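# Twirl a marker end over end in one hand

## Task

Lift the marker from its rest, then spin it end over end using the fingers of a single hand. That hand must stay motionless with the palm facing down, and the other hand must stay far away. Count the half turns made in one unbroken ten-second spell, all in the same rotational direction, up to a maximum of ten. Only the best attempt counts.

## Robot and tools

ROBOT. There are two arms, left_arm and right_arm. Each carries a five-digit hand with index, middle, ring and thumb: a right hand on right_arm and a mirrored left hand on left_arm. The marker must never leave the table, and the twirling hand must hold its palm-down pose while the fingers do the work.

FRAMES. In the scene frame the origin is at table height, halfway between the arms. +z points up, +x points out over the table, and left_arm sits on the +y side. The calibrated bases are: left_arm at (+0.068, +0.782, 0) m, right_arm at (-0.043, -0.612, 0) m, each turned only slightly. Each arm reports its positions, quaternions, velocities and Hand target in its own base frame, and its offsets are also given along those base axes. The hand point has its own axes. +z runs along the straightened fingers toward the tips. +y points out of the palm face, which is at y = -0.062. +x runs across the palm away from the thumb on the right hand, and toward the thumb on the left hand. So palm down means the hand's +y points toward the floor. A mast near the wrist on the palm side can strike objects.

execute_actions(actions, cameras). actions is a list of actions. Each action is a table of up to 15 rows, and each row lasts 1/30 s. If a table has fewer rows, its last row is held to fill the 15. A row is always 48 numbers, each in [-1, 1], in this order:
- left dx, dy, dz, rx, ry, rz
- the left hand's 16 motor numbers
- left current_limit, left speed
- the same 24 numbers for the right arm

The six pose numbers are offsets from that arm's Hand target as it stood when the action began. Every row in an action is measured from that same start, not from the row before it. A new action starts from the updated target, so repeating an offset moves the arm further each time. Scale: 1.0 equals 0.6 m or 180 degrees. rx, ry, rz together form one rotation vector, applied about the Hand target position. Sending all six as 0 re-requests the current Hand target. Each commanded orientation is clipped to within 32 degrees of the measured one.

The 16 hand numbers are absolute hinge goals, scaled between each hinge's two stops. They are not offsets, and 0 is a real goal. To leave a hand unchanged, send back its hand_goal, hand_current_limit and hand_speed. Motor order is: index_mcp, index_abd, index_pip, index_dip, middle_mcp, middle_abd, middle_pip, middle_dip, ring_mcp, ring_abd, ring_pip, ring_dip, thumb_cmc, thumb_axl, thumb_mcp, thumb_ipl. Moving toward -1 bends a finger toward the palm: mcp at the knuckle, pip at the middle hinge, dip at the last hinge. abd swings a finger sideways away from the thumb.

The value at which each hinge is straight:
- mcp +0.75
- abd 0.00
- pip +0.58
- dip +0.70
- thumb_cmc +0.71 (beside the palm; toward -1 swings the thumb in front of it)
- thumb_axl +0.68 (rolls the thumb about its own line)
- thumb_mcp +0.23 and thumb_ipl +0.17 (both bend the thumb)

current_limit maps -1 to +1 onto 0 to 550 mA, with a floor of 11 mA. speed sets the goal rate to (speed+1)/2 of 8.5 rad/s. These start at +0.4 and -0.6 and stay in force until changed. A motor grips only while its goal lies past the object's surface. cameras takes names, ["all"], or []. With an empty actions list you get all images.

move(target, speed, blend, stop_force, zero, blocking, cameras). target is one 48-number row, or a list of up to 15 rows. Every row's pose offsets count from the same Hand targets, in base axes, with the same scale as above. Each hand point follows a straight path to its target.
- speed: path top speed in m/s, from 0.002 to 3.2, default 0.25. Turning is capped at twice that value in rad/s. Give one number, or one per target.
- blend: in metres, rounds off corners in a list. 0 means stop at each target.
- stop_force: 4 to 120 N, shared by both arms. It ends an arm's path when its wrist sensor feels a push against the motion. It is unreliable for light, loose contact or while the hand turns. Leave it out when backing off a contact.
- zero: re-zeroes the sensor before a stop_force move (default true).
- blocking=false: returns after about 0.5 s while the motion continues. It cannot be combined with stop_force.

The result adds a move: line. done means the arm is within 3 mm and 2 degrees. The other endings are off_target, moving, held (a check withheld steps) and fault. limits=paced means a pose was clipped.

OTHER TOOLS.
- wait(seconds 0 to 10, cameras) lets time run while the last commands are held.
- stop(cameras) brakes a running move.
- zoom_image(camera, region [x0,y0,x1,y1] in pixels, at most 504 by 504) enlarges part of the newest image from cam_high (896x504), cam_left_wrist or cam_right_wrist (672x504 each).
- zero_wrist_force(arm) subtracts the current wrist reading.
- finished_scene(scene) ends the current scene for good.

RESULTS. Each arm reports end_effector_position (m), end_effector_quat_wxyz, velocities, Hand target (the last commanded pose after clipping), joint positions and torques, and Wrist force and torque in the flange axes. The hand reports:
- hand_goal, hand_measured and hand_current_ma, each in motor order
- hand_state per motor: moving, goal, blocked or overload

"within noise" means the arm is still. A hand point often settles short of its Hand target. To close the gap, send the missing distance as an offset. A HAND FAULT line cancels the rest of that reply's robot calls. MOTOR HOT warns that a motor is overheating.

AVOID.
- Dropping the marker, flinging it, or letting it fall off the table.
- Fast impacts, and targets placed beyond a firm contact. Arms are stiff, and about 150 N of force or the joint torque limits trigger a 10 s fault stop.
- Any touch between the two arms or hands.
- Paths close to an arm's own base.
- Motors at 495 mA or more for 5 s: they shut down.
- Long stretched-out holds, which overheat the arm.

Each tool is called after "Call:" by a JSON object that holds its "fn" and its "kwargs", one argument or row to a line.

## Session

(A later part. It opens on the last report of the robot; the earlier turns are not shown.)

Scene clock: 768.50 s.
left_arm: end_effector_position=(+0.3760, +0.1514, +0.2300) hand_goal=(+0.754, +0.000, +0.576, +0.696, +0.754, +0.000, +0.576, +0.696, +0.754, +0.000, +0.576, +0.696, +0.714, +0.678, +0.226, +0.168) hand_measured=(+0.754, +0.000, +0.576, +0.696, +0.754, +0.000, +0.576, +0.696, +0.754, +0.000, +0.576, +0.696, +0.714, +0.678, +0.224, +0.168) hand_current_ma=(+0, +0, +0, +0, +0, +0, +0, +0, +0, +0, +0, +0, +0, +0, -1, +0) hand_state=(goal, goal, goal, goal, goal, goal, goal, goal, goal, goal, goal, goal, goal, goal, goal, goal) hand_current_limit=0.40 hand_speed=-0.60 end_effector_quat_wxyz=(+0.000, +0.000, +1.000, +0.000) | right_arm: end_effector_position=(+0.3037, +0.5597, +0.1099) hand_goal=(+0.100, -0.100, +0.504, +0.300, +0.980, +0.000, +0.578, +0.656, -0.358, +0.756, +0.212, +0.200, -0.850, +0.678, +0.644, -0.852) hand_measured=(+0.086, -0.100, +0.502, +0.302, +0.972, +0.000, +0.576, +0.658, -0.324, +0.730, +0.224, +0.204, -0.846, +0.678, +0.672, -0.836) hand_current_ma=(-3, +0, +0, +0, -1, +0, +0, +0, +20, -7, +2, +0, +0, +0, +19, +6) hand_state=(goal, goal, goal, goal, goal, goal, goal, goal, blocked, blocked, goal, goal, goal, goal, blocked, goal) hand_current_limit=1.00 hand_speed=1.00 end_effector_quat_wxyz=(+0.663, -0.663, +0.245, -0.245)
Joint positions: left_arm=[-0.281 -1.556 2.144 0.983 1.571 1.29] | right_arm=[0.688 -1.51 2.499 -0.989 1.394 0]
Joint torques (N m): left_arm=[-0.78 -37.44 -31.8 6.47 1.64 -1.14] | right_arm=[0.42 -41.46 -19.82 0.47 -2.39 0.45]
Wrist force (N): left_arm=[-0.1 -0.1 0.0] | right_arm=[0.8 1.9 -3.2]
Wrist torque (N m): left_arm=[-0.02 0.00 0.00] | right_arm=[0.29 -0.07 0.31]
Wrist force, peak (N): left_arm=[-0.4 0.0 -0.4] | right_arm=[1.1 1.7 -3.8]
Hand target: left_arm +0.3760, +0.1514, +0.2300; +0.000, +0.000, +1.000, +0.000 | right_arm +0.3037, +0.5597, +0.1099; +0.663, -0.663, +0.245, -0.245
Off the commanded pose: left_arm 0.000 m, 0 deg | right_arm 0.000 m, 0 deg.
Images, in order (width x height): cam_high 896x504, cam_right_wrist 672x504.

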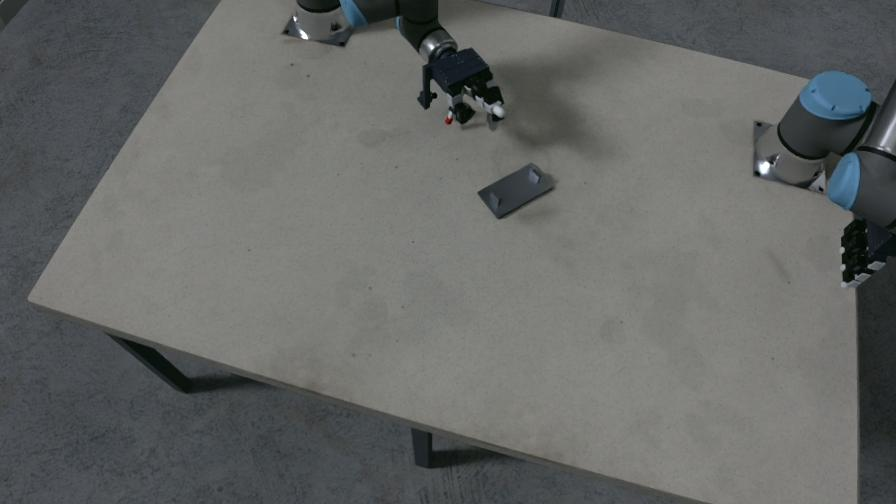

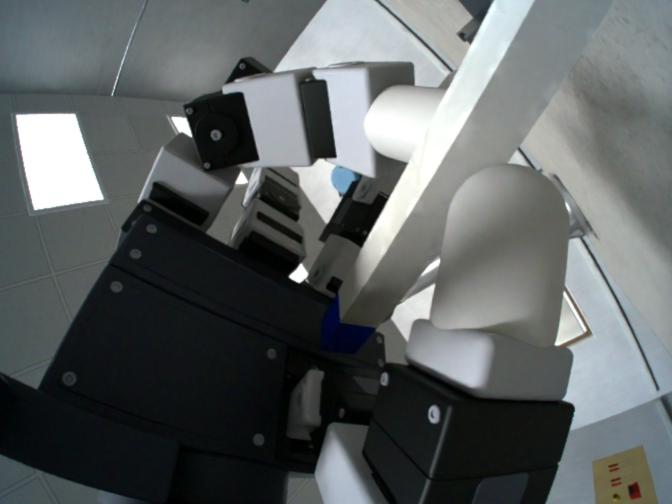

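Call:
{"fn": "move", "kwargs": {
  "target": [0,0,0,0,0,0,0.754,0,0.576,0.696,0.754,0,0.576,0.696,0.754,0,0.576,0.696,0.714,0.678,0.226,0.168,0.4,-0.6,0,0,-0.0257,0.0794,0.0929,0,0.1,-0.1,0.504,0.3,0.98,0,0.577,0.656,-0.358,0.756,0.212,0.2,-0.85,0.677,0.643,-0.853,0.4,-0.6],
  "speed": 0.2,
  "cameras": ["cam_high","cam_right_wrist"]
}}

Call:
{"fn": "zoom_image", "kwargs": {
  "camera": "cam_high",
  "region": [420, 75, 500, 135]
}}

Scene clock: 960.63 s.
left_arm: end_effector_position=(+0.3760, +0.1514, +0.2300) hand_goal=(+0.754, +0.000, +0.576, +0.696, +0.754, +0.000, +0.576, +0.696, +0.754, +0.000, +0.576, +0.696, +0.714, +0.678, +0.226, +0.168) hand_measured=(+0.754, +0.000, +0.576, +0.696, +0.754, +0.000, +0.576, +0.696, +0.754, +0.000, +0.576, +0.696, +0.714, +0.678, +0.224, +0.168) hand_current_ma=(+0, +0, +0, +0, +0, +0, +0, +0, +0, +0, +0, +0, +0, +0, -1, +0) hand_state=(goal, goal, goal, goal, goal, goal, goal, goal, goal, goal, goal, goal, goal, goal, goal, goal) hand_current_limit=0.40 hand_speed=-0.60 end_effector_quat_wxyz=(+0.000, +0.000, +1.000, +0.000) | right_arm: end_effector_position=(+0.3037, +0.5596, +0.0944) hand_goal=(+0.100, -0.100, +0.504, +0.300, +0.980, +0.000, +0.578, +0.656, -0.358, +0.756, +0.212, +0.200, -0.850, +0.678, +0.644, -0.852) hand_measured=(+0.086, -0.100, +0.502, +0.302, +0.972, +0.000, +0.576, +0.658, -0.324, +0.764, +0.232, +0.204, -0.846, +0.678, +0.672, -0.848) hand_current_ma=(-3, +0, +0, +0, -1, +0, +0, +0, +20, +1, +6, +0, +0, +0, +19, +1) hand_state=(goal, goal, goal, goal, goal, goal, goal, goal, blocked, goal, goal, goal, goal, goal, blocked, goal) hand_current_limit=0.40 hand_speed=-0.60 end_effector_quat_wxyz=(+0.698, -0.604, +0.367, -0.114)
Joint positions: left_arm=[-0.281 -1.556 2.144 0.983 1.571 1.29] | right_arm=[0.603 -1.45 2.531 -1.081 1.31 0.384]
Joint torques (N m): left_arm=[-0.01 -38.88 -31.36 6.5 1.64 -1.22] | right_arm=[19.91 -40.39 -25.67 2.39 2.87 2.58]
Wrist force (N): left_arm=[-0.1 0.0 0.1] | right_arm=[1.6 -0.7 -3.4]
Wrist torque (N m): left_arm=[0.00 0.02 -0.01] | right_arm=[0.17 -0.19 0.46]
Wrist force, peak (N): left_arm=[-0.3 0.4 -0.2] | right_arm=[2.5 1.3 -3.3]
Hand target: left_arm +0.3760, +0.1514, +0.2300; +0.000, +0.000, +1.000, +0.000 | right_arm +0.3037, +0.5597, +0.0945; +0.698, -0.604, +0.367, -0.114
Off the commanded pose: left_arm 0.000 m, 0 deg | right_arm 0.000 m, 0 deg.
move: done
Images, in order (width x height): cam_high 896x504, cam_right_wrist 672x504.

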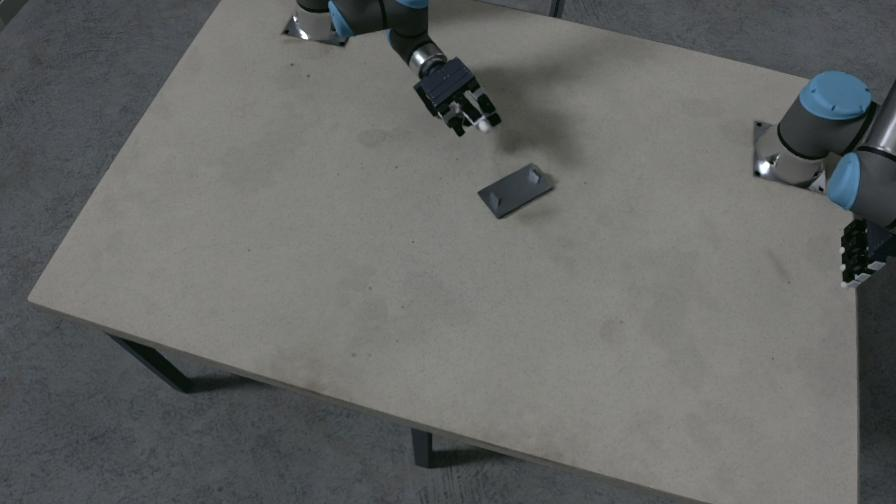

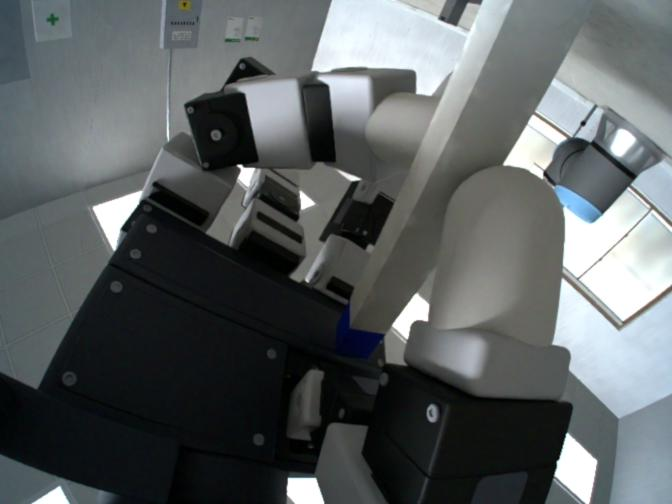

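Scaled by 6.300 from the camera's 896x504 image, which has a finer 1280x720 frame.

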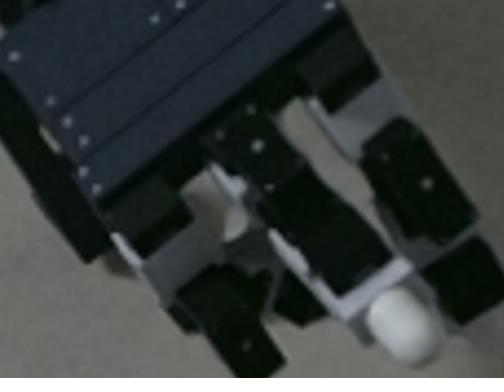

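Call:
{"fn": "move", "kwargs": {
  "target": [0,0,0,0,0,0,0.754,0,0.576,0.696,0.754,0,0.576,0.696,0.754,0,0.576,0.696,0.714,0.678,0.226,0.168,0.4,-0.6,0,0,0.007,0,0,0,0.1,-0.1,0.504,0.3,0.98,0,0.577,0.656,-0.358,0.756,0.212,0.2,-0.85,0.677,0.643,-0.853,0.4,-0.6],
  "speed": 0.1,
  "cameras": ["cam_right_wrist"]
}}

Scene clock: 976.97 s.
left_arm: end_effector_position=(+0.3760, +0.1514, +0.2300) hand_goal=(+0.754, +0.000, +0.576, +0.696, +0.754, +0.000, +0.576, +0.696, +0.754, +0.000, +0.576, +0.696, +0.714, +0.678, +0.226, +0.168) hand_measured=(+0.754, +0.000, +0.576, +0.696, +0.754, +0.000, +0.576, +0.696, +0.754, +0.000, +0.576, +0.696, +0.714, +0.678, +0.224, +0.168) hand_current_ma=(+0, +0, +0, +0, +0, +0, +0, +0, +0, +0, +0, +0, +0, +0, -1, +0) hand_state=(goal, goal, goal, goal, goal, goal, goal, goal, goal, goal, goal, goal, goal, goal, goal, goal) hand_current_limit=0.40 hand_speed=-0.60 end_effector_quat_wxyz=(+0.000, +0.000, +1.000, +0.000) | right_arm: end_effector_position=(+0.3037, +0.5597, +0.0988) hand_goal=(+0.100, -0.100, +0.504, +0.300, +0.980, +0.000, +0.578, +0.656, -0.358, +0.756, +0.212, +0.200, -0.850, +0.678, +0.644, -0.852) hand_measured=(+0.086, -0.100, +0.502, +0.302, +0.972, +0.000, +0.576, +0.658, -0.324, +0.750, +0.232, +0.206, -0.846, +0.678, +0.672, -0.844) hand_current_ma=(-3, +0, +0, +0, -1, +0, +0, +0, +20, +0, +6, +0, +0, +0, +19, +2) hand_state=(goal, goal, goal, goal, goal, goal, goal, goal, blocked, goal, goal, goal, goal, goal, blocked, goal) hand_current_limit=0.40 hand_speed=-0.60 end_effector_quat_wxyz=(+0.698, -0.604, +0.367, -0.114)
Joint positions: left_arm=[-0.281 -1.556 2.144 0.983 1.571 1.29] | right_arm=[0.603 -1.46 2.528 -1.068 1.31 0.384]
Joint torques (N m): left_arm=[-0.27 -39.33 -31.85 6.19 1.71 -1.3] | right_arm=[19.31 -14.7 -24.73 -3.1 2.88 2.52]
Wrist force (N): left_arm=[-0.1 0.0 0.2] | right_arm=[2.8 1.4 -3.2]
Wrist torque (N m): left_arm=[-0.01 0.01 -0.01] | right_arm=[0.29 -0.30 0.47]
Wrist force, peak (N): left_arm=[-0.1 0.4 -0.4] | right_arm=[2.8 1.8 -3.4]
Hand target: left_arm +0.3760, +0.1514, +0.2300; +0.000, +0.000, +1.000, +0.000 | right_arm +0.3037, +0.5597, +0.0987; +0.698, -0.604, +0.367, -0.114
Off the commanded pose: left_arm 0.000 m, 0 deg | right_arm 0.000 m, 0 deg.
move: done
Images, in order (width x height): cam_right_wrist 672x504.

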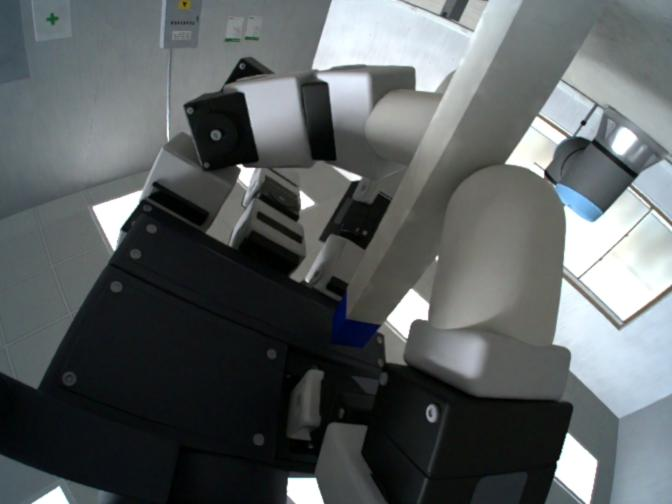

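Call:
{"fn": "move", "kwargs": {
  "target": [
    [0,0,0,0,0,0,0.754,0,0.576,0.696,0.754,0,0.576,0.696,0.754,0,0.576,0.696,0.714,0.678,0.226,0.168,0.4,-0.6,0,0,-0.0058,0,0,0,0.1,-0.1,0.504,0.3,0.98,0,0.577,0.656,-0.358,0.756,0.212,0.2,-0.85,0.677,0.643,-0.853,0.4,-0.6],
    [0,0,0,0,0,0,0.754,0,0.576,0.696,0.754,0,0.576,0.696,0.754,0,0.576,0.696,0.714,0.678,0.226,0.168,0.4,-0.6,0.0189,-0.0161,-0.0102,-0.0289,-0.0338,0,0.1,-0.1,0.504,0.3,0.98,0,0.577,0.656,-0.358,0.756,0.212,0.2,-0.85,0.677,0.643,-0.853,0.4,-0.6],
    [0,0,0,0,0,0,0.754,0,0.576,0.696,0.754,0,0.576,0.696,0.754,0,0.576,0.696,0.714,0.678,0.226,0.168,0.4,-0.6,0.0379,-0.0324,-0.0232,-0.0577,-0.0676,0,0.1,-0.1,0.504,0.3,0.98,0,0.577,0.656,-0.358,0.756,0.212,0.2,-0.85,0.677,0.643,-0.853,0.4,-0.6],
    [0,0,0,0,0,0,0.754,0,0.576,0.696,0.754,0,0.576,0.696,0.754,0,0.576,0.696,0.714,0.678,0.226,0.168,0.4,-0.6,0.0558,-0.0476,-0.0437,-0.0794,-0.0929,0,0.1,-0.1,0.504,0.3,0.98,0,0.577,0.656,-0.358,0.756,0.212,0.2,-0.85,0.677,0.643,-0.853,0.4,-0.6],
    [0,0,0,0,0,0,0.754,0,0.576,0.696,0.754,0,0.576,0.696,0.754,0,0.576,0.696,0.714,0.678,0.226,0.168,0.4,-0.6,0.0558,-0.0476,0.0187,-0.0794,-0.0929,0,0.1,-0.1,0.504,0.3,0.98,0,0.577,0.656,-0.358,0.756,0.212,0.2,-0.85,0.677,0.643,-0.853,0.4,-0.6]
  ],
  "blend": [0.001,0.01,0.01,0.002,0],
  "speed": [0.05,0.06,0.06,0.06,0.15],
  "cameras": ["cam_high","cam_right_wrist"]
}}

Call:
{"fn": "zoom_image", "kwargs": {
  "camera": "cam_high",
  "region": [400, 75, 500, 150]
}}

Scene clock: 1065.77 s.
left_arm: end_effector_position=(+0.3760, +0.1514, +0.2300) hand_goal=(+0.754, +0.000, +0.576, +0.696, +0.754, +0.000, +0.576, +0.696, +0.754, +0.000, +0.576, +0.696, +0.714, +0.678, +0.226, +0.168) hand_measured=(+0.754, +0.000, +0.576, +0.696, +0.754, +0.000, +0.576, +0.696, +0.754, +0.000, +0.576, +0.696, +0.714, +0.678, +0.224, +0.168) hand_current_ma=(+0, +0, +0, +0, +0, +0, +0, +0, +0, +0, +0, +0, +0, +0, -1, +0) hand_state=(goal, goal, goal, goal, goal, goal, goal, goal, goal, goal, goal, goal, goal, goal, goal, goal) hand_current_limit=0.40 hand_speed=-0.60 end_effector_quat_wxyz=(+0.000, +0.000, +1.000, +0.000) | right_arm: end_effector_position=(+0.3247, +0.5445, +0.0894) hand_goal=(+0.100, -0.100, +0.504, +0.300, +0.980, +0.000, +0.578, +0.656, -0.358, +0.756, +0.212, +0.200, -0.850, +0.678, +0.644, -0.852) hand_measured=(+0.086, -0.100, +0.502, +0.302, +0.972, +0.000, +0.576, +0.658, -0.332, +0.738, +0.230, +0.202, -0.832, +0.682, +0.680, -0.838) hand_current_ma=(-3, +0, +0, +0, -1, +0, +0, +0, +11, -4, +5, +0, +5, +0, +31, +5) hand_state=(goal, goal, goal, goal, goal, goal, goal, goal, blocked, goal, goal, goal, goal, goal, blocked, goal) hand_current_limit=0.40 hand_speed=-0.60 end_effector_quat_wxyz=(+0.682, -0.641, +0.293, -0.195)
Joint positions: left_arm=[-0.281 -1.556 2.144 0.983 1.571 1.29] | right_arm=[0.581 -1.46 2.53 -1.076 1.289 0.153]
Joint torques (N m): left_arm=[-0.64 -37.53 -31.6 6.44 1.62 -1.1] | right_arm=[-1 -27.43 -16.96 -0.83 -0.32 -0.78]
Wrist force (N): left_arm=[0.1 0.0 0.0] | right_arm=[0.5 -22.2 -2.8]
Wrist torque (N m): left_arm=[0.00 -0.02 0.01] | right_arm=[-1.19 -0.12 -0.10]
Wrist force, peak (N): left_arm=[-0.2 0.0 -0.6] | right_arm=[-8.2 -153.3 -1.6]
Hand target: left_arm +0.3760, +0.1514, +0.2300; +0.000, +0.000, +1.000, +0.000 | right_arm +0.3247, +0.5445, +0.0894; +0.682, -0.641, +0.293, -0.195 (not the last commanded pose)
Off the commanded pose: left_arm 0.000 m, 0 deg | right_arm 0.028 m, 9 deg.
FORCE FAULT: contact force on the right arm reached its limit, and that arm stopped. The contact can be on any part of that arm, not only on its tool. That arm's remaining commands of this call were not run. That arm is still stopped at the end of this call. That arm stays stopped for about 10 more seconds. Until then a move that you send moves the other arm only, and its call returns only when the move has ended. Once the stop has ended, the next robot result says so. If the stop ends while you think or write, that arm runs what you send next, counted from a new Hand target: where the arm stands when the stop ends. While its stop runs, that arm, its gripper or tool too, takes no new command. Until it ends, the stop uses up actions while you think or wait. An arm that is not stopped still takes commands.
move: fault (right_arm); path passed 2 of 5 targets
Images, in order (width x height): cam_high 896x504, cam_right_wrist 672x504.

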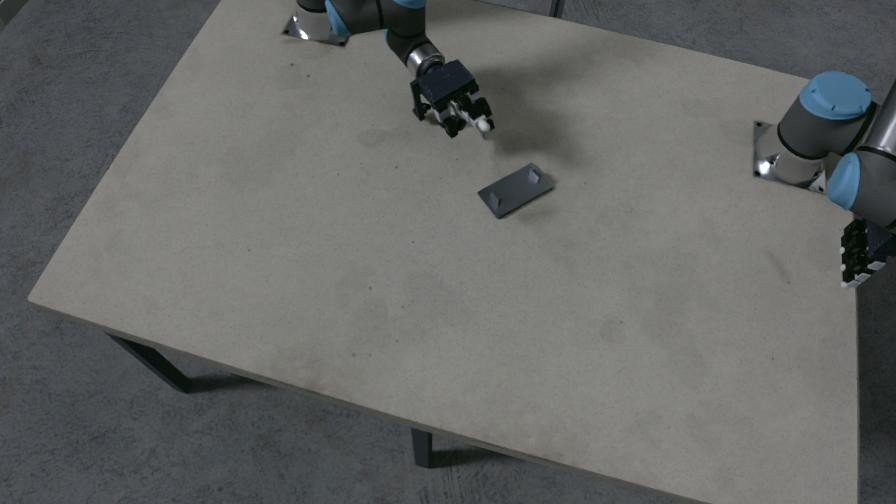

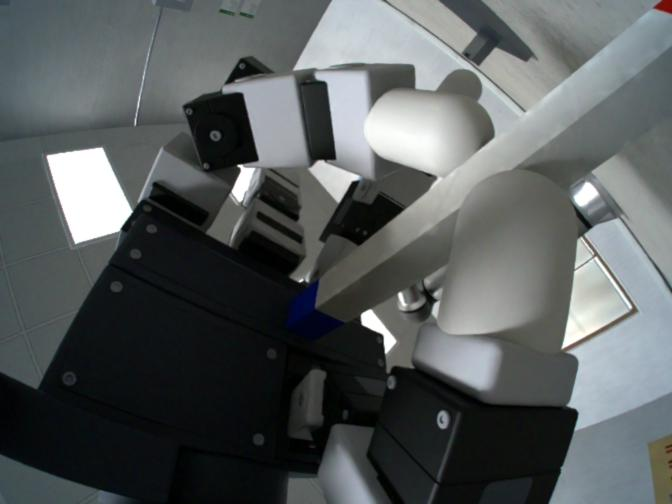

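Scaled by 5.040 from the camera's 896x504 image, which has a finer 1280x720 frame.

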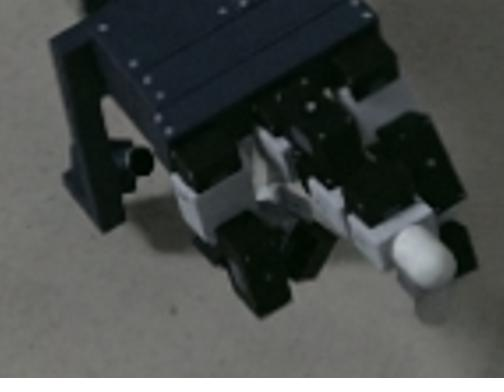

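Call:
{"fn": "wait", "kwargs": {
  "seconds": 5
}}

Scene clock: 1079.83 s.
left_arm: end_effector_position=(+0.3760, +0.1514, +0.2300) hand_goal=(+0.754, +0.000, +0.576, +0.696, +0.754, +0.000, +0.576, +0.696, +0.754, +0.000, +0.576, +0.696, +0.714, +0.678, +0.226, +0.168) hand_measured=(+0.754, +0.000, +0.576, +0.696, +0.754, +0.000, +0.576, +0.696, +0.754, +0.000, +0.576, +0.696, +0.714, +0.678, +0.224, +0.168) hand_current_ma=(+0, +0, +0, +0, +0, +0, +0, +0, +0, +0, +0, +0, +0, +0, -1, +0) hand_state=(goal, goal, goal, goal, goal, goal, goal, goal, goal, goal, goal, goal, goal, goal, goal, goal) hand_current_limit=0.40 hand_speed=-0.60 end_effector_quat_wxyz=(+0.000, +0.000, +1.000, +0.000) | right_arm: end_effector_position=(+0.3247, +0.5445, +0.0894) hand_goal=(+0.100, -0.100, +0.504, +0.300, +0.980, +0.000, +0.578, +0.656, -0.358, +0.756, +0.212, +0.200, -0.850, +0.678, +0.644, -0.852) hand_measured=(+0.086, -0.100, +0.502, +0.302, +0.972, +0.000, +0.576, +0.658, -0.332, +0.738, +0.230, +0.202, -0.832, +0.682, +0.680, -0.838) hand_current_ma=(-3, +0, +0, +0, -1, +0, +0, +0, +11, -4, +5, +0, +5, +0, +31, +5) hand_state=(goal, goal, goal, goal, goal, goal, goal, goal, blocked, goal, goal, goal, goal, goal, blocked, goal) hand_current_limit=0.40 hand_speed=-0.60 end_effector_quat_wxyz=(+0.682, -0.641, +0.293, -0.195)
Joint positions: left_arm=[-0.281 -1.556 2.144 0.983 1.571 1.29] | right_arm=[0.581 -1.46 2.53 -1.076 1.289 0.153]
Joint torques (N m): left_arm=[-0.68 -38.44 -32.28 6.24 1.44 -1.44] | right_arm=[0.63 -28.05 -16.96 -0.84 -0.07 -0.79]
Wrist force (N): left_arm=[-0.1 -0.1 -0.1] | right_arm=[0.5 -22.0 -2.7]
Wrist torque (N m): left_arm=[-0.01 0.01 -0.01] | right_arm=[-1.17 -0.12 -0.10]
Wrist force, peak (N): left_arm=[-0.3 0.3 -0.5] | right_arm=[0.4 -22.3 -3.0]
Hand target: left_arm +0.3760, +0.1514, +0.2300; +0.000, +0.000, +1.000, +0.000 | right_arm +0.3247, +0.5445, +0.0894; +0.682, -0.641, +0.293, -0.195 (not the last commanded pose)
Off the commanded pose: left_arm 0.000 m, 0 deg | right_arm 0.028 m, 9 deg.
FORCE FAULT, CONTINUED: the right arm's stop, for the force fault that an earlier result reported, is over. The rest of the stop counts as 19 of the actions that you can send in this scene. During its stop the right arm's controller moved it back a little. That arm's target is now where it stood when the stop ended, not its last command. That arm accepts commands again.
wait: 5.00 s; at rest from the start

Call:
{"fn": "move", "kwargs": {
  "target": [0,0,0,0,0,0,0.754,0,0.576,0.696,0.754,0,0.576,0.696,0.754,0,0.576,0.696,0.714,0.678,0.226,0.168,0.4,-0.6,0,0,0.033,0,0,0,0.1,-0.1,0.504,0.3,0.98,0,0.577,0.656,-0.358,0.756,0.212,0.2,-0.85,0.677,0.643,-0.853,0.4,-0.6],
  "speed": 0.04,
  "cameras": ["cam_high","cam_right_wrist"]
}}

Scene clock: 1085.70 s.
left_arm: end_effector_position=(+0.3760, +0.1514, +0.2300) hand_goal=(+0.754, +0.000, +0.576, +0.696, +0.754, +0.000, +0.576, +0.696, +0.754, +0.000, +0.576, +0.696, +0.714, +0.678, +0.226, +0.168) hand_measured=(+0.754, +0.000, +0.576, +0.696, +0.754, +0.000, +0.576, +0.696, +0.754, +0.000, +0.576, +0.696, +0.714, +0.678, +0.224, +0.168) hand_current_ma=(+0, +0, +0, +0, +0, +0, +0, +0, +0, +0, +0, +0, +0, +0, -1, +0) hand_state=(goal, goal, goal, goal, goal, goal, goal, goal, goal, goal, goal, goal, goal, goal, goal, goal) hand_current_limit=0.40 hand_speed=-0.60 end_effector_quat_wxyz=(+0.000, +0.000, +1.000, +0.000) | right_arm: end_effector_position=(+0.3247, +0.5446, +0.1093) hand_goal=(+0.100, -0.100, +0.504, +0.300, +0.980, +0.000, +0.578, +0.656, -0.358, +0.756, +0.212, +0.200, -0.850, +0.678, +0.644, -0.852) hand_measured=(+0.086, -0.100, +0.502, +0.302, +0.972, +0.000, +0.576, +0.658, -0.332, +0.738, +0.230, +0.206, -0.834, +0.682, +0.678, -0.838) hand_current_ma=(-3, +0, +0, +0, -1, +0, +0, +0, +12, -4, +5, +0, +4, +0, +29, +5) hand_state=(goal, goal, goal, goal, goal, goal, goal, goal, blocked, goal, goal, goal, goal, goal, blocked, goal) hand_current_limit=0.40 hand_speed=-0.60 end_effector_quat_wxyz=(+0.682, -0.641, +0.293, -0.195)
Joint positions: left_arm=[-0.281 -1.556 2.144 0.983 1.571 1.29] | right_arm=[0.581 -1.509 2.518 -1.016 1.289 0.153]
Joint torques (N m): left_arm=[-1.66 -39.41 -32.56 6.27 1.7 -1.73] | right_arm=[2.6 -10.69 -16.8 -5.81 0.42 1.79]
Wrist force (N): left_arm=[-0.1 0.1 -0.2] | right_arm=[1.5 1.7 -2.9]
Wrist torque (N m): left_arm=[0.02 0.01 -0.01] | right_arm=[0.32 -0.16 0.35]
Wrist force, peak (N): left_arm=[0.2 0.2 -0.6] | right_arm=[0.6 -21.2 -3.1]
Hand target: left_arm +0.3760, +0.1514, +0.2300; +0.000, +0.000, +1.000, +0.000 | right_arm +0.3247, +0.5445, +0.1092; +0.682, -0.641, +0.293, -0.195
Off the commanded pose: left_arm 0.000 m, 0 deg | right_arm 0.000 m, 0 deg.
move: done
Images, in order (width x height): cam_high 896x504, cam_right_wrist 672x504.

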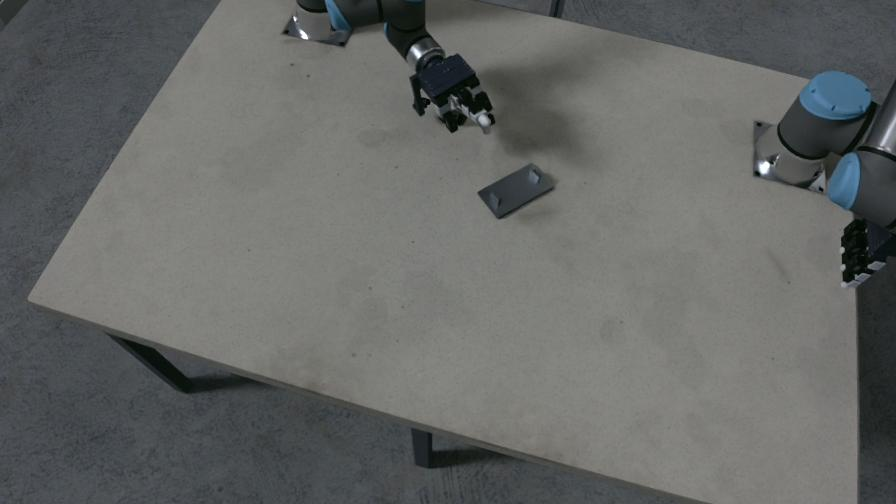

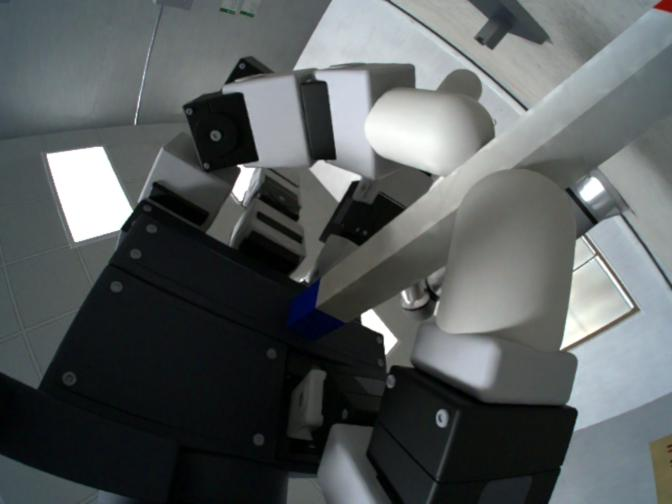

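Call:
{"fn": "move", "kwargs": {
  "target": [
    [0,0,0,0,0,0,0.754,0,0.576,0.696,0.754,0,0.576,0.696,0.754,0,0.576,0.696,0.714,0.678,0.226,0.168,0.4,-0.6,0,0,0,0,0,0,0.7,0,0.504,0.3,0.98,0,0.577,0.656,-0.37,0.756,0.212,0.2,-0.85,0.677,0.632,-0.853,0.4,-0.8],
    [0,0,0,0,0,0,0.754,0,0.576,0.696,0.754,0,0.576,0.696,0.754,0,0.576,0.696,0.714,0.678,0.226,0.168,0.4,-0.6,0,0,-0.0237,-0.161,-0.0165,-0.0026,0.7,0,0.504,0.3,0.98,0,0.577,0.656,-0.358,0.756,0.212,0.2,-0.85,0.677,0.643,-0.853,0.4,-0.8]
  ],
  "speed": 0.2,
  "cameras": ["cam_high","cam_right_wrist"]
}}

Scene clock: 1171.30 s.
left_arm: end_effector_position=(+0.3760, +0.1514, +0.2300) hand_goal=(+0.754, +0.000, +0.576, +0.696, +0.754, +0.000, +0.576, +0.696, +0.754, +0.000, +0.576, +0.696, +0.714, +0.678, +0.226, +0.168) hand_measured=(+0.754, +0.000, +0.576, +0.696, +0.754, +0.000, +0.576, +0.696, +0.754, +0.000, +0.576, +0.696, +0.714, +0.678, +0.224, +0.168) hand_current_ma=(+0, +0, +0, +0, +0, +0, +0, +0, +0, +0, +0, +0, +0, +0, -1, +0) hand_state=(goal, goal, goal, goal, goal, goal, goal, goal, goal, goal, goal, goal, goal, goal, goal, goal) hand_current_limit=0.40 hand_speed=-0.60 end_effector_quat_wxyz=(+0.000, +0.000, +1.000, +0.000) | right_arm: end_effector_position=(+0.3247, +0.5445, +0.0949) hand_goal=(+0.700, +0.000, +0.504, +0.300, +0.980, +0.000, +0.578, +0.656, -0.358, +0.756, +0.212, +0.200, -0.850, +0.678, +0.644, -0.852) hand_measured=(+0.680, -0.002, +0.502, +0.302, +0.972, +0.000, +0.576, +0.658, -0.330, +0.738, +0.230, +0.206, -0.834, +0.682, +0.676, -0.838) hand_current_ma=(-7, +0, +0, +0, -1, +0, +0, +0, +13, -4, +5, +1, +4, +0, +24, +5) hand_state=(blocked, goal, goal, goal, goal, goal, goal, goal, blocked, goal, goal, goal, goal, goal, blocked, goal) hand_current_limit=0.40 hand_speed=-0.80 end_effector_quat_wxyz=(-0.506, +0.785, -0.220, +0.281)
Joint positions: left_arm=[-0.281 -1.556 2.144 0.983 1.571 1.29] | right_arm=[0.731 -1.485 2.307 -0.486 1.515 -0.253]
Joint torques (N m): left_arm=[-0.72 -37.54 -32.37 6.48 1.67 -1.59] | right_arm=[-20.49 -48.6 -34.35 3.35 2.1 -2.41]
Wrist force (N): left_arm=[0.1 -0.1 -0.1] | right_arm=[0.3 1.2 -2.7]
Wrist torque (N m): left_arm=[-0.01 -0.01 0.00] | right_arm=[0.26 -0.11 0.29]
Wrist force, peak (N): left_arm=[0.2 0.1 -0.5] | right_arm=[1.8 2.1 -3.6]
Hand target: left_arm +0.3760, +0.1514, +0.2300; +0.000, +0.000, +1.000, +0.000 | right_arm +0.3247, +0.5445, +0.0950; -0.506, +0.785, -0.220, +0.281
Off the commanded pose: left_arm 0.000 m, 0 deg | right_arm 0.000 m, 0 deg.
move: done
Images, in order (width x height): cam_high 896x504, cam_right_wrist 672x504.

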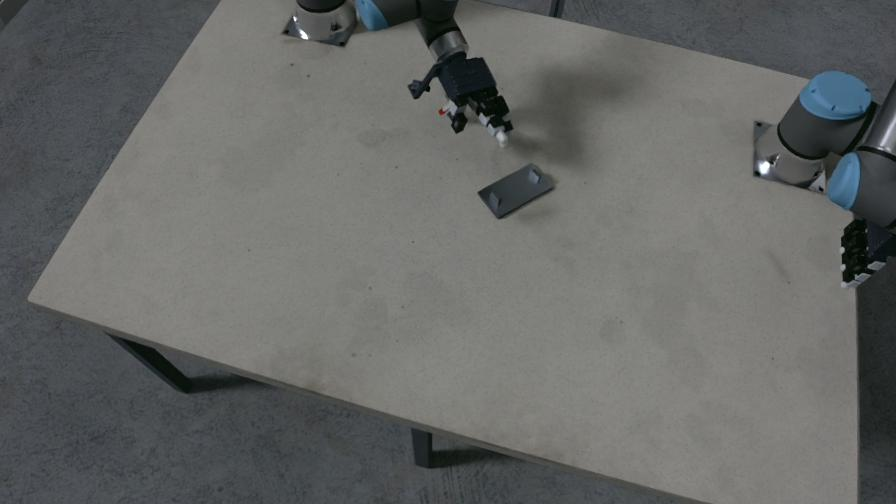

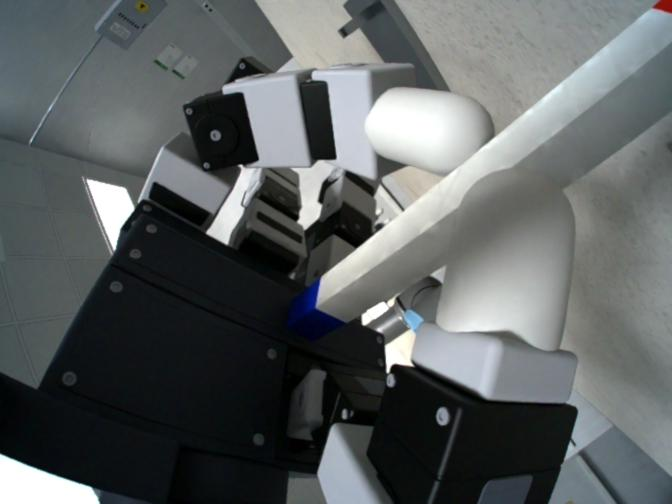

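Call:
{"fn": "execute_actions", "kwargs": {
  "actions": [
    [[0,0,0,0,0,0,0.754,0,0.576,0.696,0.754,0,0.576,0.696,0.754,0,0.576,0.696,0.714,0.678,0.226,0.168,0.4,-0.6,0,0,0,0,0,0,0.7,0,0.504,0.3,0.98,0,0.577,0.656,-0.358,0.79,0.212,0.2,-0.88,0.677,0.643,-0.853,0.4,-0.9]]
  ],
  "cameras": ["cam_right_wrist"]
}}

Scene clock: 1190.30 s.
left_arm: end_effector_position=(+0.3760, +0.1514, +0.2300) hand_goal=(+0.754, +0.000, +0.576, +0.696, +0.754, +0.000, +0.576, +0.696, +0.754, +0.000, +0.576, +0.696, +0.714, +0.678, +0.226, +0.168) hand_measured=(+0.754, +0.000, +0.576, +0.696, +0.754, +0.000, +0.576, +0.696, +0.754, +0.000, +0.576, +0.696, +0.714, +0.678, +0.224, +0.168) hand_current_ma=(+0, +0, +0, +0, +0, +0, +0, +0, +0, +0, +0, +0, +0, +0, -1, +0) hand_state=(goal, goal, goal, goal, goal, goal, goal, goal, goal, goal, goal, goal, goal, goal, goal, goal) hand_current_limit=0.40 hand_speed=-0.60 end_effector_quat_wxyz=(+0.000, +0.000, +1.000, +0.000) | right_arm: end_effector_position=(+0.3247, +0.5445, +0.0950) hand_goal=(+0.700, +0.000, +0.504, +0.300, +0.980, +0.000, +0.578, +0.656, -0.358, +0.790, +0.212, +0.200, -0.880, +0.678, +0.644, -0.852) hand_measured=(+0.680, -0.002, +0.502, +0.302, +0.972, +0.000, +0.576, +0.658, -0.328, +0.746, +0.230, +0.208, -0.856, +0.682, +0.676, -0.838) hand_current_ma=(-7, +0, +0, +0, -1, +0, +0, +0, +15, -23, +5, +1, +9, +0, +24, +5) hand_state=(blocked, goal, goal, goal, goal, goal, goal, goal, blocked, blocked, goal, goal, blocked, goal, blocked, goal) hand_current_limit=0.40 hand_speed=-0.90 end_effector_quat_wxyz=(-0.506, +0.785, -0.220, +0.281)
Joint positions: left_arm=[-0.281 -1.556 2.144 0.983 1.571 1.29] | right_arm=[0.731 -1.485 2.307 -0.486 1.515 -0.253]
Joint torques (N m): left_arm=[-0.6 -38.84 -32.25 6.16 1.65 -1.94] | right_arm=[-20.8 -48.68 -34.77 3.45 2.25 -2.55]
Wrist force (N): left_arm=[0.1 -0.1 -0.1] | right_arm=[0.3 1.4 -2.4]
Wrist torque (N m): left_arm=[0.00 -0.01 0.01] | right_arm=[0.26 -0.11 0.29]
Wrist force, peak (N): left_arm=[-0.2 0.1 -0.6] | right_arm=[0.3 1.3 -2.8]
Hand target: left_arm +0.3760, +0.1514, +0.2300; +0.000, +0.000, +1.000, +0.000 | right_arm +0.3247, +0.5445, +0.0950; -0.506, +0.785, -0.220, +0.281
Off the commanded pose: left_arm 0.000 m, 0 deg | right_arm 0.000 m, 0 deg.
Images, in order (width x height): cam_right_wrist 672x504.

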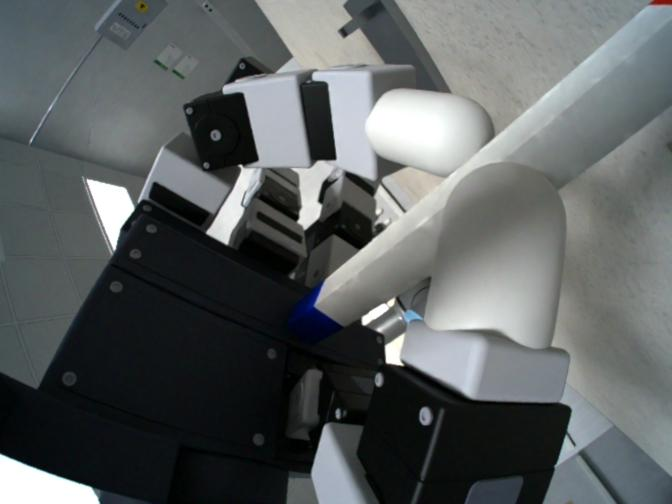

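Call:
{"fn": "execute_actions", "kwargs": {
  "actions": [
    [[0,0,0,0,0,0,0.754,0,0.576,0.696,0.754,0,0.576,0.696,0.754,0,0.576,0.696,0.714,0.678,0.226,0.168,0.4,-0.6,0,0,0,0,0,0,0.7,0,0.504,0.3,0.98,0,0.577,0.656,-0.358,0.765,0.212,0.2,-0.853,0.677,0.643,-0.853,0.4,-0.9]]
  ],
  "cameras": ["cam_right_wrist"]
}}

Call:
{"fn": "zoom_image", "kwargs": {
  "camera": "cam_right_wrist",
  "region": [250, 0, 672, 400]
}}

Scene clock: 1199.17 s.
left_arm: end_effector_position=(+0.3760, +0.1514, +0.2300) hand_goal=(+0.754, +0.000, +0.576, +0.696, +0.754, +0.000, +0.576, +0.696, +0.754, +0.000, +0.576, +0.696, +0.714, +0.678, +0.226, +0.168) hand_measured=(+0.754, +0.000, +0.576, +0.696, +0.754, +0.000, +0.576, +0.696, +0.754, +0.000, +0.576, +0.696, +0.714, +0.678, +0.224, +0.168) hand_current_ma=(+0, +0, +0, +0, +0, +0, +0, +0, +0, +0, +0, +0, +0, +0, -1, +0) hand_state=(goal, goal, goal, goal, goal, goal, goal, goal, goal, goal, goal, goal, goal, goal, goal, goal) hand_current_limit=0.40 hand_speed=-0.60 end_effector_quat_wxyz=(+0.000, +0.000, +1.000, +0.000) | right_arm: end_effector_position=(+0.3247, +0.5445, +0.0950) hand_goal=(+0.700, +0.000, +0.504, +0.300, +0.980, +0.000, +0.578, +0.656, -0.358, +0.766, +0.212, +0.200, -0.852, +0.678, +0.644, -0.852) hand_measured=(+0.680, -0.002, +0.502, +0.302, +0.972, +0.000, +0.576, +0.658, -0.328, +0.744, +0.230, +0.208, -0.848, +0.680, +0.674, -0.838) hand_current_ma=(-7, +0, +0, +0, -1, +0, +0, +0, +15, -5, +5, +1, +0, +0, +21, +5) hand_state=(blocked, goal, goal, goal, goal, goal, goal, goal, blocked, blocked, goal, goal, goal, goal, blocked, goal) hand_current_limit=0.40 hand_speed=-0.90 end_effector_quat_wxyz=(-0.506, +0.785, -0.220, +0.281)
Joint positions: left_arm=[-0.281 -1.556 2.144 0.983 1.571 1.29] | right_arm=[0.731 -1.485 2.307 -0.486 1.515 -0.253]
Joint torques (N m): left_arm=[-0.38 -37.75 -32.59 6.28 1.58 -1.82] | right_arm=[-19.38 -47.69 -34.23 3.25 2.05 -2.45]
Wrist force (N): left_arm=[0.2 -0.3 -0.2] | right_arm=[0.1 1.3 -2.5]
Wrist torque (N m): left_arm=[-0.02 -0.02 0.01] | right_arm=[0.27 -0.09 0.28]
Wrist force, peak (N): left_arm=[-0.3 -0.5 0.1] | right_arm=[0.3 1.3 -2.9]
Hand target: left_arm +0.3760, +0.1514, +0.2300; +0.000, +0.000, +1.000, +0.000 | right_arm +0.3247, +0.5445, +0.0950; -0.506, +0.785, -0.220, +0.281
Off the commanded pose: left_arm 0.000 m, 0 deg | right_arm 0.000 m, 0 deg.
Images, in order (width x height): cam_right_wrist 672x504.

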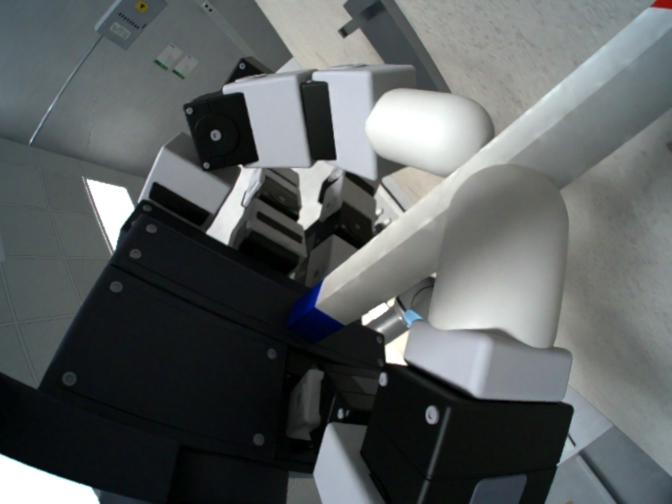

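Scaled by 1.194 from the camera's 672x504 image, which has a finer 960x720 frame.

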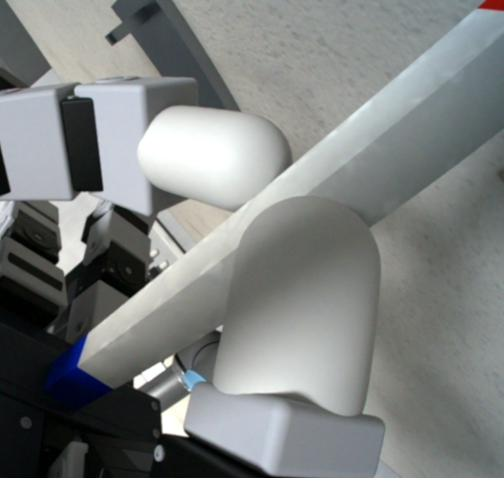

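Call:
{"fn": "move", "kwargs": {
  "target": [
    [0,0,0,0,0,0,0.754,0,0.576,0.696,0.754,0,0.576,0.696,0.754,0,0.576,0.696,0.714,0.678,0.226,0.168,0.4,-0.6,0,0,-0.0602,0,0,0,0.7,0,0.504,0.3,0.98,0,0.577,0.656,-0.358,0.765,0.212,0.2,-0.853,0.677,0.643,-0.853,0.4,-0.9],
    [0,0,0,0,0,0,0.754,0,0.576,0.696,0.754,0,0.576,0.696,0.754,0,0.576,0.696,0.714,0.678,0.226,0.168,0.4,-0.6,-0.0227,0.0194,-0.0707,0.0144,0.0169,0,0.7,0,0.504,0.3,0.98,0,0.577,0.656,-0.358,0.765,0.212,0.2,-0.853,0.677,0.643,-0.853,0.4,-0.9],
    [0,0,0,0,0,0,0.754,0,0.576,0.696,0.754,0,0.576,0.696,0.754,0,0.576,0.696,0.714,0.678,0.226,0.168,0.4,-0.6,-0.0412,0.0352,-0.0873,0.0253,0.0296,0,0.7,0,0.504,0.3,0.98,0,0.577,0.656,-0.358,0.765,0.212,0.2,-0.853,0.677,0.643,-0.853,0.4,-0.9],
    [0,0,0,0,0,0,0.754,0,0.576,0.696,0.754,0,0.576,0.696,0.754,0,0.576,0.696,0.714,0.678,0.226,0.168,0.4,-0.6,-0.0531,0.0454,-0.1043,0.0361,0.0422,0,0.7,0,0.504,0.3,0.98,0,0.577,0.656,-0.358,0.765,0.212,0.2,-0.853,0.677,0.643,-0.853,0.4,-0.9],
    [0,0,0,0,0,0,0.754,0,0.576,0.696,0.754,0,0.576,0.696,0.754,0,0.576,0.696,0.714,0.678,0.226,0.168,0.4,-0.6,-0.0597,0.051,-0.1188,0.0433,0.0507,0,0.7,0,0.504,0.3,0.98,0,0.577,0.656,-0.358,0.765,0.212,0.2,-0.853,0.677,0.643,-0.853,0.4,-0.9]
  ],
  "blend": [0.004,0.01,0.01,0.01,0],
  "speed": 0.035,
  "stop_force": 8,
  "cameras": ["cam_high","cam_right_wrist"]
}}

Scene clock: 1226.13 s.
left_arm: end_effector_position=(+0.3760, +0.1514, +0.2300) hand_goal=(+0.754, +0.000, +0.576, +0.696, +0.754, +0.000, +0.576, +0.696, +0.754, +0.000, +0.576, +0.696, +0.714, +0.678, +0.226, +0.168) hand_measured=(+0.754, +0.000, +0.576, +0.696, +0.754, +0.000, +0.576, +0.696, +0.754, +0.000, +0.576, +0.696, +0.714, +0.678, +0.224, +0.168) hand_current_ma=(+0, +0, +0, +0, +0, +0, +0, +0, +0, +0, +0, +0, +0, +0, -1, +0) hand_state=(goal, goal, goal, goal, goal, goal, goal, goal, goal, goal, goal, goal, goal, goal, goal, goal) hand_current_limit=0.40 hand_speed=-0.60 end_effector_quat_wxyz=(+0.000, +0.000, +1.000, +0.000) | right_arm: end_effector_position=(+0.2889, +0.5751, +0.0237) hand_goal=(+0.700, +0.000, +0.504, +0.300, +0.980, +0.000, +0.578, +0.656, -0.358, +0.766, +0.212, +0.200, -0.852, +0.678, +0.644, -0.852) hand_measured=(+0.680, -0.002, +0.502, +0.302, +0.972, +0.000, +0.576, +0.658, -0.326, +0.758, +0.238, +0.214, -0.858, +0.674, +0.670, -0.840) hand_current_ma=(-6, +0, +0, +0, -1, +0, +0, +0, +18, -1, +11, +3, -1, +0, +16, +3) hand_state=(goal, goal, goal, goal, goal, goal, goal, goal, blocked, goal, blocked, goal, goal, goal, blocked, goal) hand_current_limit=0.40 hand_speed=-0.90 end_effector_quat_wxyz=(-0.539, +0.769, -0.278, +0.202)
Joint positions: left_arm=[-0.281 -1.556 2.144 0.983 1.571 1.29] | right_arm=[0.762 -1.35 2.343 -0.648 1.474 -0.046]
Joint torques (N m): left_arm=[-0.28 -36.25 -31.76 6.61 1.56 -1.61] | right_arm=[-20.02 -55.32 -28.41 3.69 2.94 -2.5]
Wrist force (N): left_arm=[-0.2 0.1 -0.3] | right_arm=[0.5 2.0 -1.9]
Wrist torque (N m): left_arm=[0.03 0.03 -0.03] | right_arm=[0.23 -0.13 0.31]
Wrist force, peak (N): left_arm=[0.1 0.1 -0.6] | right_arm=[0.3 -14.9 -5.2]
Hand target: left_arm +0.3760, +0.1514, +0.2300; +0.000, +0.000, +1.000, +0.000 | right_arm +0.2889, +0.5751, +0.0237; -0.539, +0.769, -0.278, +0.202
Off the commanded pose: left_arm 0.000 m, 0 deg | right_arm 0.000 m, 0 deg.
move: done; blend cut to 0.0087 m at target 4
Images, in order (width x height): cam_high 896x504, cam_right_wrist 672x504.

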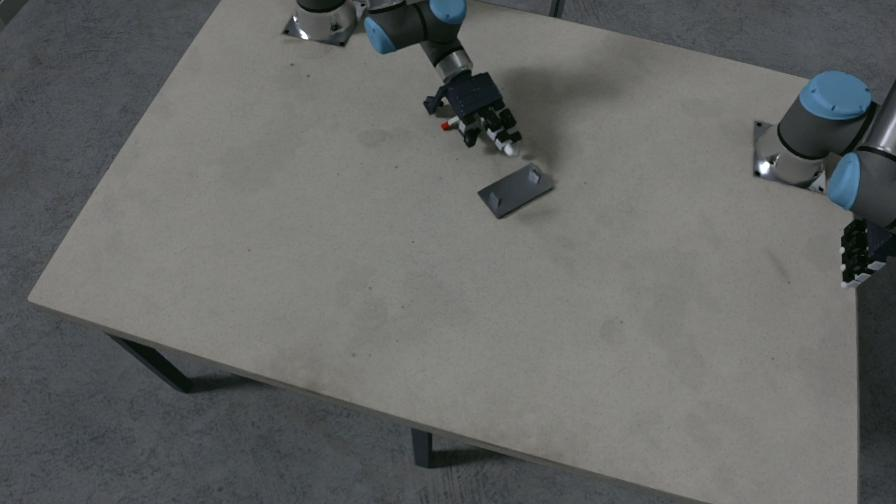

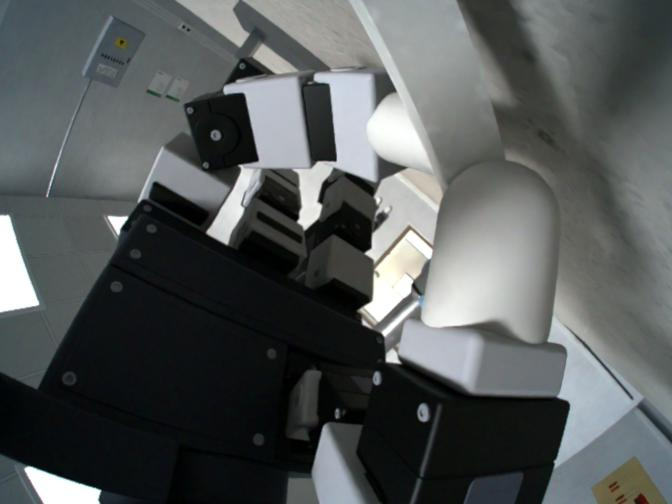

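Call:
{"fn": "move", "kwargs": {
  "target": [
    [0,0,0,0,0,0,0.754,0,0.576,0.696,0.754,0,0.576,0.696,0.754,0,0.576,0.696,0.714,0.678,0.226,0.168,0.4,-0.6,0,0,0.05,0,0,0,0.7,0,0.504,0.3,0.98,0,0.577,0.656,-0.358,0.756,0.212,0.2,-0.85,0.677,0.643,-0.853,0.4,-0.9],
    [0,0,0,0,0,0,0.754,0,0.576,0.696,0.754,0,0.576,0.696,0.754,0,0.576,0.696,0.714,0.678,0.226,0.168,0.4,-0.6,0.0247,-0.0257,0.1437,0.0845,-0.0721,0,0.7,0,0.504,0.3,0.98,0,0.577,0.656,-0.358,0.756,0.212,0.2,-0.85,0.677,0.643,-0.853,0.4,-0.9]
  ],
  "blend": [0.02,0],
  "speed": 0.2,
  "cameras": ["cam_high","cam_right_wrist"]
}}

Call:
{"fn": "zoom_image", "kwargs": {
  "camera": "cam_high",
  "region": [420, 75, 500, 135]
}}

Call:
{"fn": "zoom_image", "kwargs": {
  "camera": "cam_right_wrist",
  "region": [250, 0, 672, 400]
}}

Scene clock: 1238.67 s.
left_arm: end_effector_position=(+0.3760, +0.1514, +0.2300) hand_goal=(+0.754, +0.000, +0.576, +0.696, +0.754, +0.000, +0.576, +0.696, +0.754, +0.000, +0.576, +0.696, +0.714, +0.678, +0.226, +0.168) hand_measured=(+0.754, +0.000, +0.576, +0.696, +0.754, +0.000, +0.576, +0.696, +0.754, +0.000, +0.576, +0.696, +0.714, +0.678, +0.224, +0.168) hand_current_ma=(+0, +0, +0, +0, +0, +0, +0, +0, +0, +0, +0, +0, +0, +0, -1, +0) hand_state=(goal, goal, goal, goal, goal, goal, goal, goal, goal, goal, goal, goal, goal, goal, goal, goal) hand_current_limit=0.40 hand_speed=-0.60 end_effector_quat_wxyz=(+0.000, +0.000, +1.000, +0.000) | right_arm: end_effector_position=(+0.3038, +0.5597, +0.1099) hand_goal=(+0.700, +0.000, +0.504, +0.300, +0.980, +0.000, +0.578, +0.656, -0.358, +0.756, +0.212, +0.200, -0.850, +0.678, +0.644, -0.852) hand_measured=(+0.682, -0.002, +0.502, +0.302, +0.972, +0.000, +0.576, +0.658, -0.326, +0.750, +0.238, +0.214, -0.858, +0.674, +0.668, -0.840) hand_current_ma=(-6, +0, +0, +0, -1, +0, +0, +0, +18, +0, +11, +3, -1, +0, +15, +3) hand_state=(goal, goal, goal, goal, goal, goal, goal, goal, blocked, goal, blocked, goal, goal, goal, blocked, goal) hand_current_limit=0.40 hand_speed=-0.90 end_effector_quat_wxyz=(+0.664, -0.663, +0.240, -0.249)
Joint positions: left_arm=[-0.281 -1.556 2.144 0.983 1.571 1.29] | right_arm=[0.69 -1.509 2.502 -0.998 1.396 -0.01]
Joint torques (N m): left_arm=[-0.08 -39.14 -32.93 6.23 1.81 -1.75] | right_arm=[20.32 -11.35 -19.26 -5.66 2.79 -2.7]
Wrist force (N): left_arm=[0.1 0.0 -0.3] | right_arm=[0.8 1.7 -3.2]
Wrist torque (N m): left_arm=[0.02 -0.01 0.00] | right_arm=[0.25 -0.08 0.35]
Wrist force, peak (N): left_arm=[-0.3 0.1 -0.4] | right_arm=[0.6 4.4 -1.3]
Hand target: left_arm +0.3760, +0.1514, +0.2300; +0.000, +0.000, +1.000, +0.000 | right_arm +0.3037, +0.5597, +0.1099; +0.664, -0.663, +0.240, -0.249
Off the commanded pose: left_arm 0.000 m, 0 deg | right_arm 0.000 m, 0 deg.
move: done; blend cut to 0.015 m at target 1
Images, in order (width x height): cam_high 896x504, cam_right_wrist 672x504.

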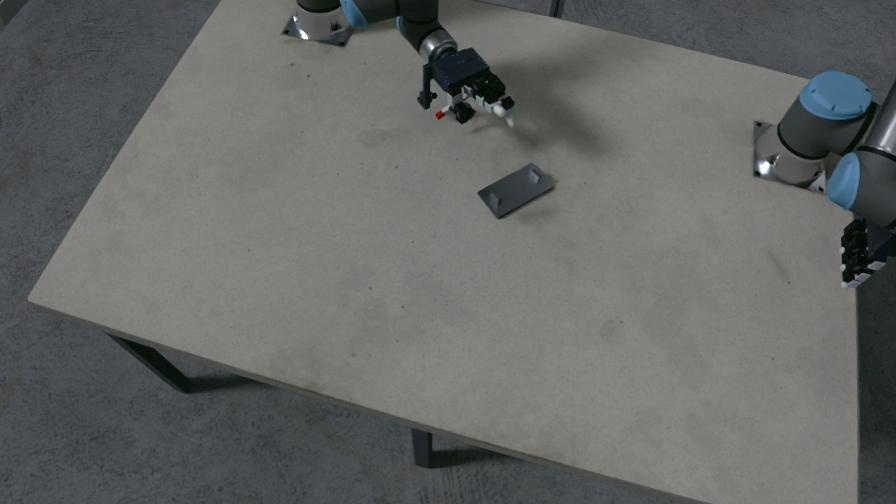

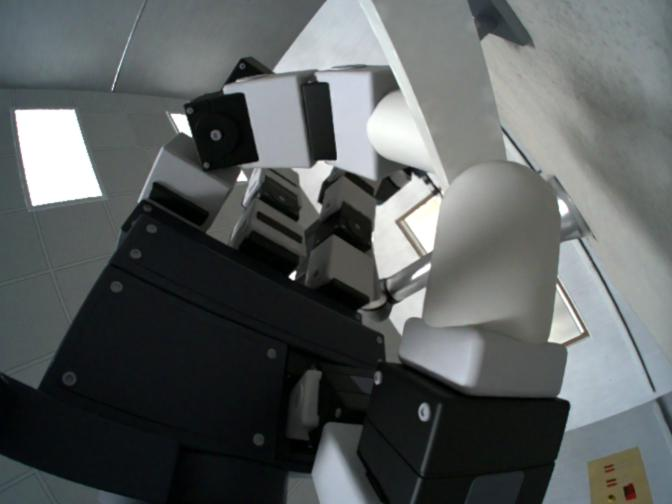

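Scaled by 6.300 from the camera's 896x504 image, which has a finer 1280x720 frame.

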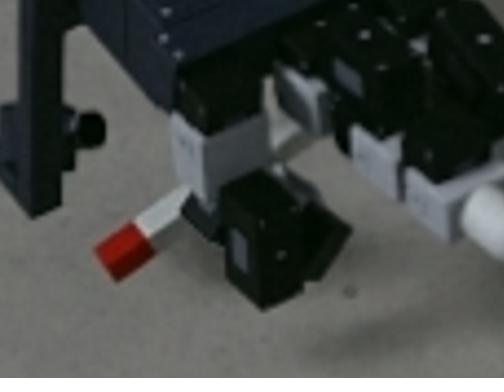

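Scaled by 1.194 from the camera's 672x504 image, which has a finer 960x720 frame.

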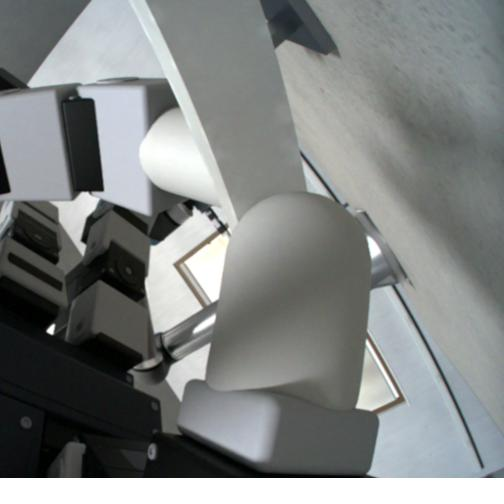

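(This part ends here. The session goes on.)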